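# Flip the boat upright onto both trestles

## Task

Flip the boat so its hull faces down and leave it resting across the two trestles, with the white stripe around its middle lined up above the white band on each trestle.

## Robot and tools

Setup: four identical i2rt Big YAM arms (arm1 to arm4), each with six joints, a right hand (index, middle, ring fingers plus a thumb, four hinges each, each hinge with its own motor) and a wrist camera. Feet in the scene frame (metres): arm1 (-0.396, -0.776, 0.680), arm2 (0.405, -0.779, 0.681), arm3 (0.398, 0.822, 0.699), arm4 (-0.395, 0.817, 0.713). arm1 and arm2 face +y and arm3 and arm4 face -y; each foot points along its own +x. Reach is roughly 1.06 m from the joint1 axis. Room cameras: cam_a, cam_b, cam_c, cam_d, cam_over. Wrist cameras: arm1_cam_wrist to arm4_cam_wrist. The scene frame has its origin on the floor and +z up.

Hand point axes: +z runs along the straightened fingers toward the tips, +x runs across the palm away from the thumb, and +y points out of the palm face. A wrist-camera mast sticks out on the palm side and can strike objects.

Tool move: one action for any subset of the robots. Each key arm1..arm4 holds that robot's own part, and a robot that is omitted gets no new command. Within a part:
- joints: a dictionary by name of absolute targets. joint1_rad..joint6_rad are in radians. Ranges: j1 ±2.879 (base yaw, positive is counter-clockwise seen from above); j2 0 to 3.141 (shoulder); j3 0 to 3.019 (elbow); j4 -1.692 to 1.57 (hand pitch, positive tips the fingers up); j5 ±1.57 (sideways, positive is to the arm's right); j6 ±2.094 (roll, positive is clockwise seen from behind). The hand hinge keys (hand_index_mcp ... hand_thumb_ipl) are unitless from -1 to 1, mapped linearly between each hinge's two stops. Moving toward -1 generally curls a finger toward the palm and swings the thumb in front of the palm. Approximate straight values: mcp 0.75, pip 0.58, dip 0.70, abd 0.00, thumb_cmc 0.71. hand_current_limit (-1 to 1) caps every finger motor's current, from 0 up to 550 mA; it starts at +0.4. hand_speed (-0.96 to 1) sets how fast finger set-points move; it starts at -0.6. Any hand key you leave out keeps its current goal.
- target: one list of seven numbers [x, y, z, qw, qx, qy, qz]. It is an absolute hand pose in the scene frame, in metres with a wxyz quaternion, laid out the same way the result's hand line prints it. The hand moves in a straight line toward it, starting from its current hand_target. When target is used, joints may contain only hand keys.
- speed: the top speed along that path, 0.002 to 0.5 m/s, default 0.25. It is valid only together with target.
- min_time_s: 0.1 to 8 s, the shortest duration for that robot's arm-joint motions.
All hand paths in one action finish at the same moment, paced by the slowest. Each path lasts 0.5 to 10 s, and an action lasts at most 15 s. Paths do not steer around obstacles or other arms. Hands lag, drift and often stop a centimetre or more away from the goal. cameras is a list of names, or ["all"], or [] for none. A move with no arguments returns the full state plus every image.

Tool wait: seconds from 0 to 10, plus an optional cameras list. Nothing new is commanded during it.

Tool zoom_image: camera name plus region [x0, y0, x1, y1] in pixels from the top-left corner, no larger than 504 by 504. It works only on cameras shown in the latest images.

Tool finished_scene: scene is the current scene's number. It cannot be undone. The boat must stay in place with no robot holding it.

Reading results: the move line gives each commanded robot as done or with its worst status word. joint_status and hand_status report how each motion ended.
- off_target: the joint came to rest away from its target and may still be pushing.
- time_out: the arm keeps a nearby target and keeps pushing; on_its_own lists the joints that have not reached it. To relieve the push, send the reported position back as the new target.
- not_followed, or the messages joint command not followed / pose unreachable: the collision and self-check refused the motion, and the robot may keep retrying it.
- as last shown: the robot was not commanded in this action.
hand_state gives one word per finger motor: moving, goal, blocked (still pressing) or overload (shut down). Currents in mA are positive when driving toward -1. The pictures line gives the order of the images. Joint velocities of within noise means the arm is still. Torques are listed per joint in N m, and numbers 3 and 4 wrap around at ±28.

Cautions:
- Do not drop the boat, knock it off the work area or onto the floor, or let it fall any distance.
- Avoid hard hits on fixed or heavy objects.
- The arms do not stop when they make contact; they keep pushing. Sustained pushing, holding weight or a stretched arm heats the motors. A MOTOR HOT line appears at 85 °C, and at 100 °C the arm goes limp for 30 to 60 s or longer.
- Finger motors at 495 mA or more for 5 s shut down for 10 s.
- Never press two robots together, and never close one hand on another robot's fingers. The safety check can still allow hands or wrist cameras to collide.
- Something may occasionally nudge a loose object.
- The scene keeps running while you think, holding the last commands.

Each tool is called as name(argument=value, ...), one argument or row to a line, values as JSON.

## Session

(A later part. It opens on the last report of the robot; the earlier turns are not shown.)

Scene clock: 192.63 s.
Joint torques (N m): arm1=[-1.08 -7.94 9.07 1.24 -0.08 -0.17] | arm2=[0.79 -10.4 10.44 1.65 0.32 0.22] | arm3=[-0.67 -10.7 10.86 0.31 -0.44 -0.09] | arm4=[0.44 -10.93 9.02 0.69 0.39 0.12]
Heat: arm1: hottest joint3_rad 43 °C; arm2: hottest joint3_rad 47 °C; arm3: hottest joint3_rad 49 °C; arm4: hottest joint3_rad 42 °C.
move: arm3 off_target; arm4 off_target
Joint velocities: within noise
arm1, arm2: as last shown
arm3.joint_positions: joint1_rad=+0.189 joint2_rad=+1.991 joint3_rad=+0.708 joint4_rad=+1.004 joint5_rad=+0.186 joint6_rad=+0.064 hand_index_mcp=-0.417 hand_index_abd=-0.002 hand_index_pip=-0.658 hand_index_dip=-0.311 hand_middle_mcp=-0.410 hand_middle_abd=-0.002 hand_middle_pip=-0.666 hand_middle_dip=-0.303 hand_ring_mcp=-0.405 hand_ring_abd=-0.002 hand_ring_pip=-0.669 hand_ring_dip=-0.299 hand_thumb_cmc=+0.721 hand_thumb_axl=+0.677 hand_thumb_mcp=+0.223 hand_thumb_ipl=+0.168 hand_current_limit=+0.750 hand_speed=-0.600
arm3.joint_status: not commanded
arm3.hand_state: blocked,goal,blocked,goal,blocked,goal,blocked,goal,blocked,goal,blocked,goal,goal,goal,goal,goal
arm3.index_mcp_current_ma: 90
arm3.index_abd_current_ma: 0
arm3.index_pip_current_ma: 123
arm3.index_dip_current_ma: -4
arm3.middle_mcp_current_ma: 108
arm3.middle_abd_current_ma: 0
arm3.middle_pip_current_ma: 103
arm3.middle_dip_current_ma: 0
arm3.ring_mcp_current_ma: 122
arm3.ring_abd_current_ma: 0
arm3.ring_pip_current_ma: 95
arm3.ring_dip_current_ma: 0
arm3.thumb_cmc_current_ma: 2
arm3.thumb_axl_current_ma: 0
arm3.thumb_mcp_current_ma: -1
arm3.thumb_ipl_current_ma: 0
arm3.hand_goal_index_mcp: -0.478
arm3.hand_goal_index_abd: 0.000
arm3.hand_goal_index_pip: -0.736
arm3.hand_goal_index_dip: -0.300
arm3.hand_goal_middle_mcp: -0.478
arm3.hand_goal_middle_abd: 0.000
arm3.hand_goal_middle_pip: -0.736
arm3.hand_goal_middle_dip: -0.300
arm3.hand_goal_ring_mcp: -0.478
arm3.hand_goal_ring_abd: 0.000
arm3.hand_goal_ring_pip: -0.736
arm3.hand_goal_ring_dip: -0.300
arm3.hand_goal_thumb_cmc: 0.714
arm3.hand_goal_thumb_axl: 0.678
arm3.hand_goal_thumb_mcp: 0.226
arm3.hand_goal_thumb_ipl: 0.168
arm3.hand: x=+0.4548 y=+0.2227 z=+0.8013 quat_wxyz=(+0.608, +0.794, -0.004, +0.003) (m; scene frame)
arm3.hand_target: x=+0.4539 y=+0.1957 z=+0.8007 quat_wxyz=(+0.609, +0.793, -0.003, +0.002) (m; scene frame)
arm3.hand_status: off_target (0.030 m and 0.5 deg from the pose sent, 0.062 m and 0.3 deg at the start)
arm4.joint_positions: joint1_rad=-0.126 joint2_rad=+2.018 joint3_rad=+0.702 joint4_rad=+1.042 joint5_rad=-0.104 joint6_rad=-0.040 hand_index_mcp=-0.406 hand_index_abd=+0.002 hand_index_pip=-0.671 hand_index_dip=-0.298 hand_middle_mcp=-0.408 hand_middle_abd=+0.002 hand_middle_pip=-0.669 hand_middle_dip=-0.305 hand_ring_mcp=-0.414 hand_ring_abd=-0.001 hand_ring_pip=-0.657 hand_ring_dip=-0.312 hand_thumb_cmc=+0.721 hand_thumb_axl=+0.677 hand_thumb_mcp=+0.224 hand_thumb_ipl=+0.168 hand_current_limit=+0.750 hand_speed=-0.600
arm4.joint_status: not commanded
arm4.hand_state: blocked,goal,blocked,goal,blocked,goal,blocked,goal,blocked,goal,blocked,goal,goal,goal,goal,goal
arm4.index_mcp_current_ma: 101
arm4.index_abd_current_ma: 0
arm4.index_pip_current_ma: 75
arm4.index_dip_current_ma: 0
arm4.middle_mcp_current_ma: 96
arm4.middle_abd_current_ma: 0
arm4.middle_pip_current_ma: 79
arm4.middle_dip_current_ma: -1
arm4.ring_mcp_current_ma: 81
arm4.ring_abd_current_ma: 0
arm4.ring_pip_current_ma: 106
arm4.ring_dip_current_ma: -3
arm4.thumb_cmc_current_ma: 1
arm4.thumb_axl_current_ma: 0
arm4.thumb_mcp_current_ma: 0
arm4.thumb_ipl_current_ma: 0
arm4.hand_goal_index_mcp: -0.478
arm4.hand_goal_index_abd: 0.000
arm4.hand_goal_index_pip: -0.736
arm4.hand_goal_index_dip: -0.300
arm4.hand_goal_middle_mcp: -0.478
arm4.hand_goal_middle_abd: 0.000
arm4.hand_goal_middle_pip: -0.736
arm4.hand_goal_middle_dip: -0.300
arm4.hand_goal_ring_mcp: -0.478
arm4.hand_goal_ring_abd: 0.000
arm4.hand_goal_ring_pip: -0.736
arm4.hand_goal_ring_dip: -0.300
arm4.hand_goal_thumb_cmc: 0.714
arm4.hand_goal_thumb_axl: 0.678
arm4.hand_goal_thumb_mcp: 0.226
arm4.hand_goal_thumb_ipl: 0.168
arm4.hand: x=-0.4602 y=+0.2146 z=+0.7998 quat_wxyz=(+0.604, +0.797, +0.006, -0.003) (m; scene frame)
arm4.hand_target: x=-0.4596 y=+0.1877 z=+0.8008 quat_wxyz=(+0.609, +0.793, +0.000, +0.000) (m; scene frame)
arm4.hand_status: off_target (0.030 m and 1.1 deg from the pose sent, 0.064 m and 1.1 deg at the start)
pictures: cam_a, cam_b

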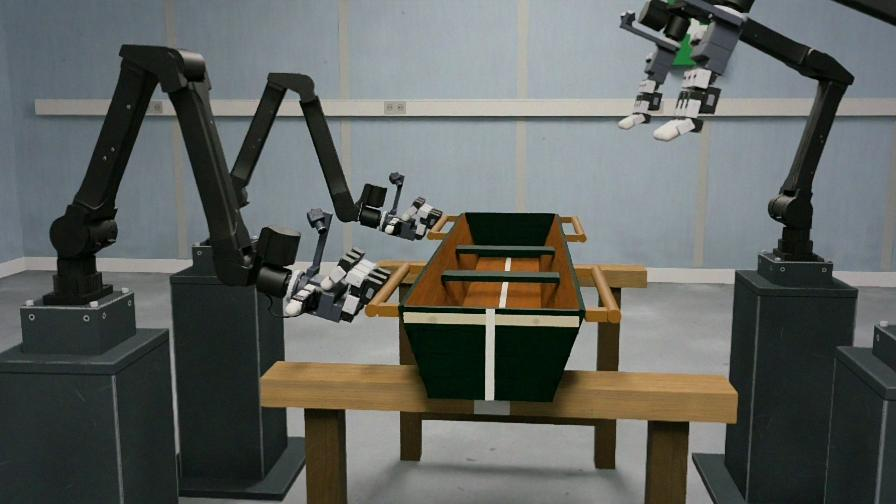

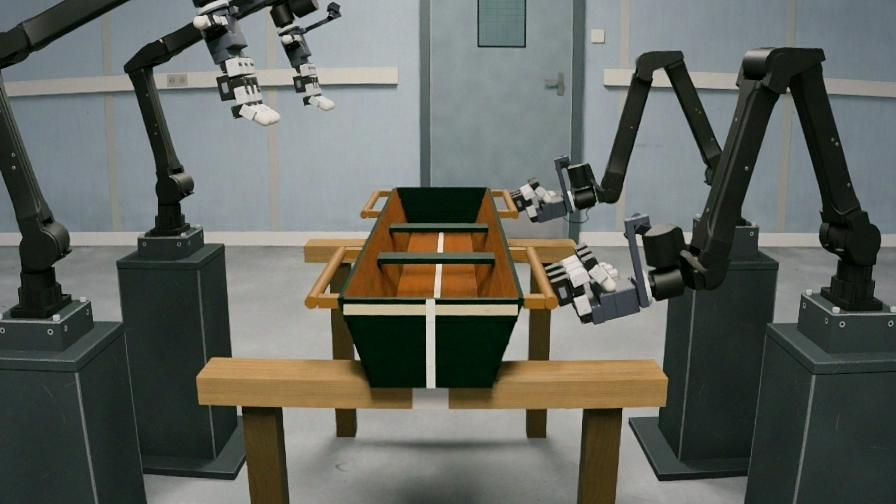

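move(
  arm3={"target": [0.455, 0.33, 0.82, 0.6088, 0.7934, 0, 0], "speed": 0.15},
  arm4={"target": [-0.46, 0.33, 0.82, 0.6088, 0.7934, 0, 0], "speed": 0.15},
  cameras=["cam_a", "cam_b"],
)

zoom_image(
  camera="cam_a",
  region=[410, 300, 570, 420],
)

zoom_image(
  camera="cam_b",
  region=[360, 290, 520, 410],
)

Scene clock: 195.67 s.
Joint torques (N m): arm1=[-1.14 -7.94 9.07 1.24 -0.07 -0.17] | arm2=[0.03 -10.46 10.44 1.69 0.33 0.22] | arm3=[0.79 -10.93 3.02 3.7 0.33 0.05] | arm4=[-1.03 -11.52 1.7 3.4 -0.29 0]
Heat: arm1: hottest joint3_rad 43 °C; arm2: hottest joint3_rad 47 °C; arm3: hottest joint3_rad 49 °C; arm4: hottest joint3_rad 42 °C.
move: arm3 off_target; arm4 off_target
Joint velocities: within noise
arm1, arm2: as last shown
arm3.joint_positions: joint1_rad=+0.242 joint2_rad=+1.843 joint3_rad=+0.415 joint4_rad=+1.103 joint5_rad=+0.235 joint6_rad=+0.064 hand_index_mcp=-0.414 hand_index_abd=-0.002 hand_index_pip=-0.658 hand_index_dip=-0.310 hand_middle_mcp=-0.410 hand_middle_abd=-0.002 hand_middle_pip=-0.666 hand_middle_dip=-0.302 hand_ring_mcp=-0.405 hand_ring_abd=-0.002 hand_ring_pip=-0.669 hand_ring_dip=-0.299 hand_thumb_cmc=+0.721 hand_thumb_axl=+0.677 hand_thumb_mcp=+0.223 hand_thumb_ipl=+0.168 hand_current_limit=+0.750 hand_speed=-0.600
arm3.joint_status: not commanded
arm3.hand_state: blocked,goal,blocked,goal,blocked,goal,blocked,goal,blocked,goal,blocked,goal,goal,goal,goal,goal
arm3.index_mcp_current_ma: 97
arm3.index_abd_current_ma: 0
arm3.index_pip_current_ma: 123
arm3.index_dip_current_ma: -3
arm3.middle_mcp_current_ma: 110
arm3.middle_abd_current_ma: 0
arm3.middle_pip_current_ma: 103
arm3.middle_dip_current_ma: 0
arm3.ring_mcp_current_ma: 122
arm3.ring_abd_current_ma: 0
arm3.ring_pip_current_ma: 95
arm3.ring_dip_current_ma: 0
arm3.thumb_cmc_current_ma: 2
arm3.thumb_axl_current_ma: 0
arm3.thumb_mcp_current_ma: -1
arm3.thumb_ipl_current_ma: 0
arm3.hand_goal_index_mcp: -0.478
arm3.hand_goal_index_abd: 0.000
arm3.hand_goal_index_pip: -0.736
arm3.hand_goal_index_dip: -0.300
arm3.hand_goal_middle_mcp: -0.478
arm3.hand_goal_middle_abd: 0.000
arm3.hand_goal_middle_pip: -0.736
arm3.hand_goal_middle_dip: -0.300
arm3.hand_goal_ring_mcp: -0.478
arm3.hand_goal_ring_abd: 0.000
arm3.hand_goal_ring_pip: -0.736
arm3.hand_goal_ring_dip: -0.300
arm3.hand_goal_thumb_cmc: 0.714
arm3.hand_goal_thumb_axl: 0.678
arm3.hand_goal_thumb_mcp: 0.226
arm3.hand_goal_thumb_ipl: 0.168
arm3.hand: x=+0.4532 y=+0.3272 z=+0.8058 quat_wxyz=(+0.591, +0.807, +0.007, -0.005) (m; scene frame)
arm3.hand_target: x=+0.4562 y=+0.3298 z=+0.8193 quat_wxyz=(+0.608, +0.794, +0.002, +0.003) (m; scene frame)
arm3.hand_status: off_target (0.015 m and 2.7 deg from the pose sent, 0.109 m and 0.5 deg at the start)
arm4.joint_positions: joint1_rad=-0.150 joint2_rad=+1.897 joint3_rad=+0.382 joint4_rad=+1.209 joint5_rad=-0.124 joint6_rad=-0.040 hand_index_mcp=-0.406 hand_index_abd=+0.002 hand_index_pip=-0.671 hand_index_dip=-0.298 hand_middle_mcp=-0.405 hand_middle_abd=+0.002 hand_middle_pip=-0.669 hand_middle_dip=-0.303 hand_ring_mcp=-0.412 hand_ring_abd=-0.001 hand_ring_pip=-0.657 hand_ring_dip=-0.311 hand_thumb_cmc=+0.721 hand_thumb_axl=+0.677 hand_thumb_mcp=+0.224 hand_thumb_ipl=+0.168 hand_current_limit=+0.750 hand_speed=-0.600
arm4.joint_status: not commanded
arm4.hand_state: blocked,goal,blocked,goal,blocked,goal,blocked,goal,blocked,goal,blocked,goal,goal,goal,goal,goal
arm4.index_mcp_current_ma: 101
arm4.index_abd_current_ma: 0
arm4.index_pip_current_ma: 75
arm4.index_dip_current_ma: 0
arm4.middle_mcp_current_ma: 104
arm4.middle_abd_current_ma: 0
arm4.middle_pip_current_ma: 79
arm4.middle_dip_current_ma: 0
arm4.ring_mcp_current_ma: 85
arm4.ring_abd_current_ma: 0
arm4.ring_pip_current_ma: 106
arm4.ring_dip_current_ma: -3
arm4.thumb_cmc_current_ma: 1
arm4.thumb_axl_current_ma: 0
arm4.thumb_mcp_current_ma: 0
arm4.thumb_ipl_current_ma: 0
arm4.hand_goal_index_mcp: -0.478
arm4.hand_goal_index_abd: 0.000
arm4.hand_goal_index_pip: -0.736
arm4.hand_goal_index_dip: -0.300
arm4.hand_goal_middle_mcp: -0.478
arm4.hand_goal_middle_abd: 0.000
arm4.hand_goal_middle_pip: -0.736
arm4.hand_goal_middle_dip: -0.300
arm4.hand_goal_ring_mcp: -0.478
arm4.hand_goal_ring_abd: 0.000
arm4.hand_goal_ring_pip: -0.736
arm4.hand_goal_ring_dip: -0.300
arm4.hand_goal_thumb_cmc: 0.714
arm4.hand_goal_thumb_axl: 0.678
arm4.hand_goal_thumb_mcp: 0.226
arm4.hand_goal_thumb_ipl: 0.168
arm4.hand: x=-0.4566 y=+0.3291 z=+0.8046 quat_wxyz=(+0.591, +0.807, +0.001, -0.001) (m; scene frame)
arm4.hand_target: x=-0.4613 y=+0.3302 z=+0.8198 quat_wxyz=(+0.609, +0.793, -0.002, -0.003) (m; scene frame)
arm4.hand_status: off_target (0.016 m and 2.5 deg from the pose sent, 0.117 m and 1.1 deg at the start)
pictures: cam_a, cam_b

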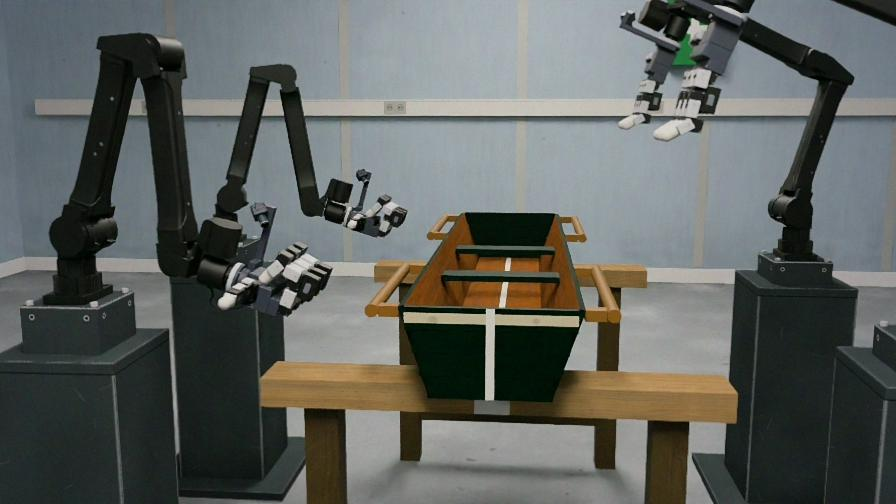

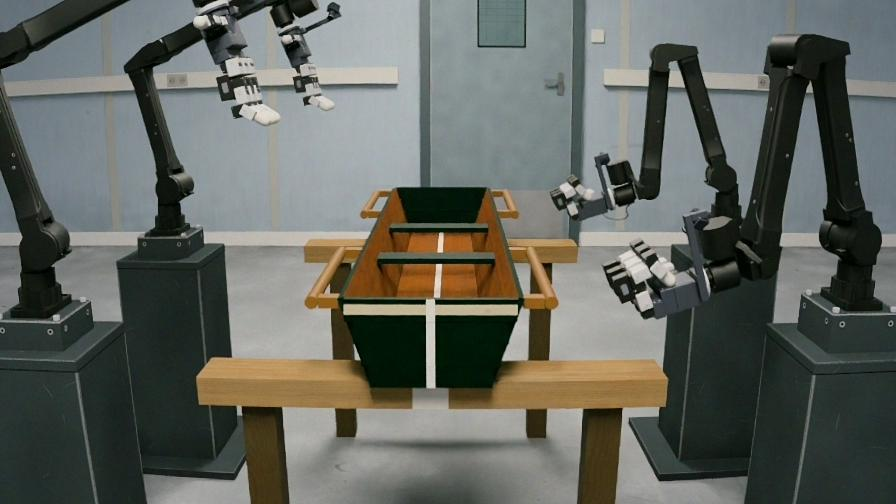

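Scaled by 3.150 from the camera's 896x504 image, which has a finer 1280x720 frame.

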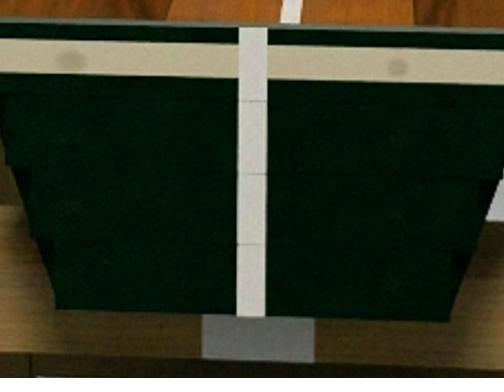

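Scaled by 3.150 from the camera's 896x504 image, which has a finer 1280x720 frame.

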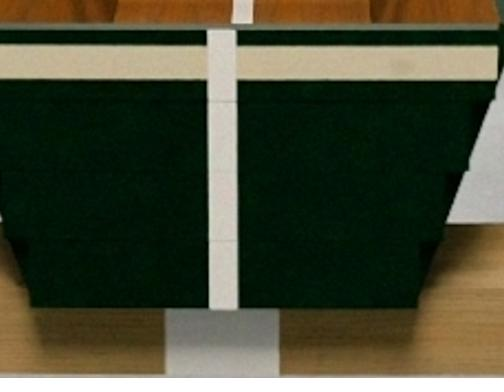

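finished_scene(
  scene=2,
)

The scene is finished: the task was done.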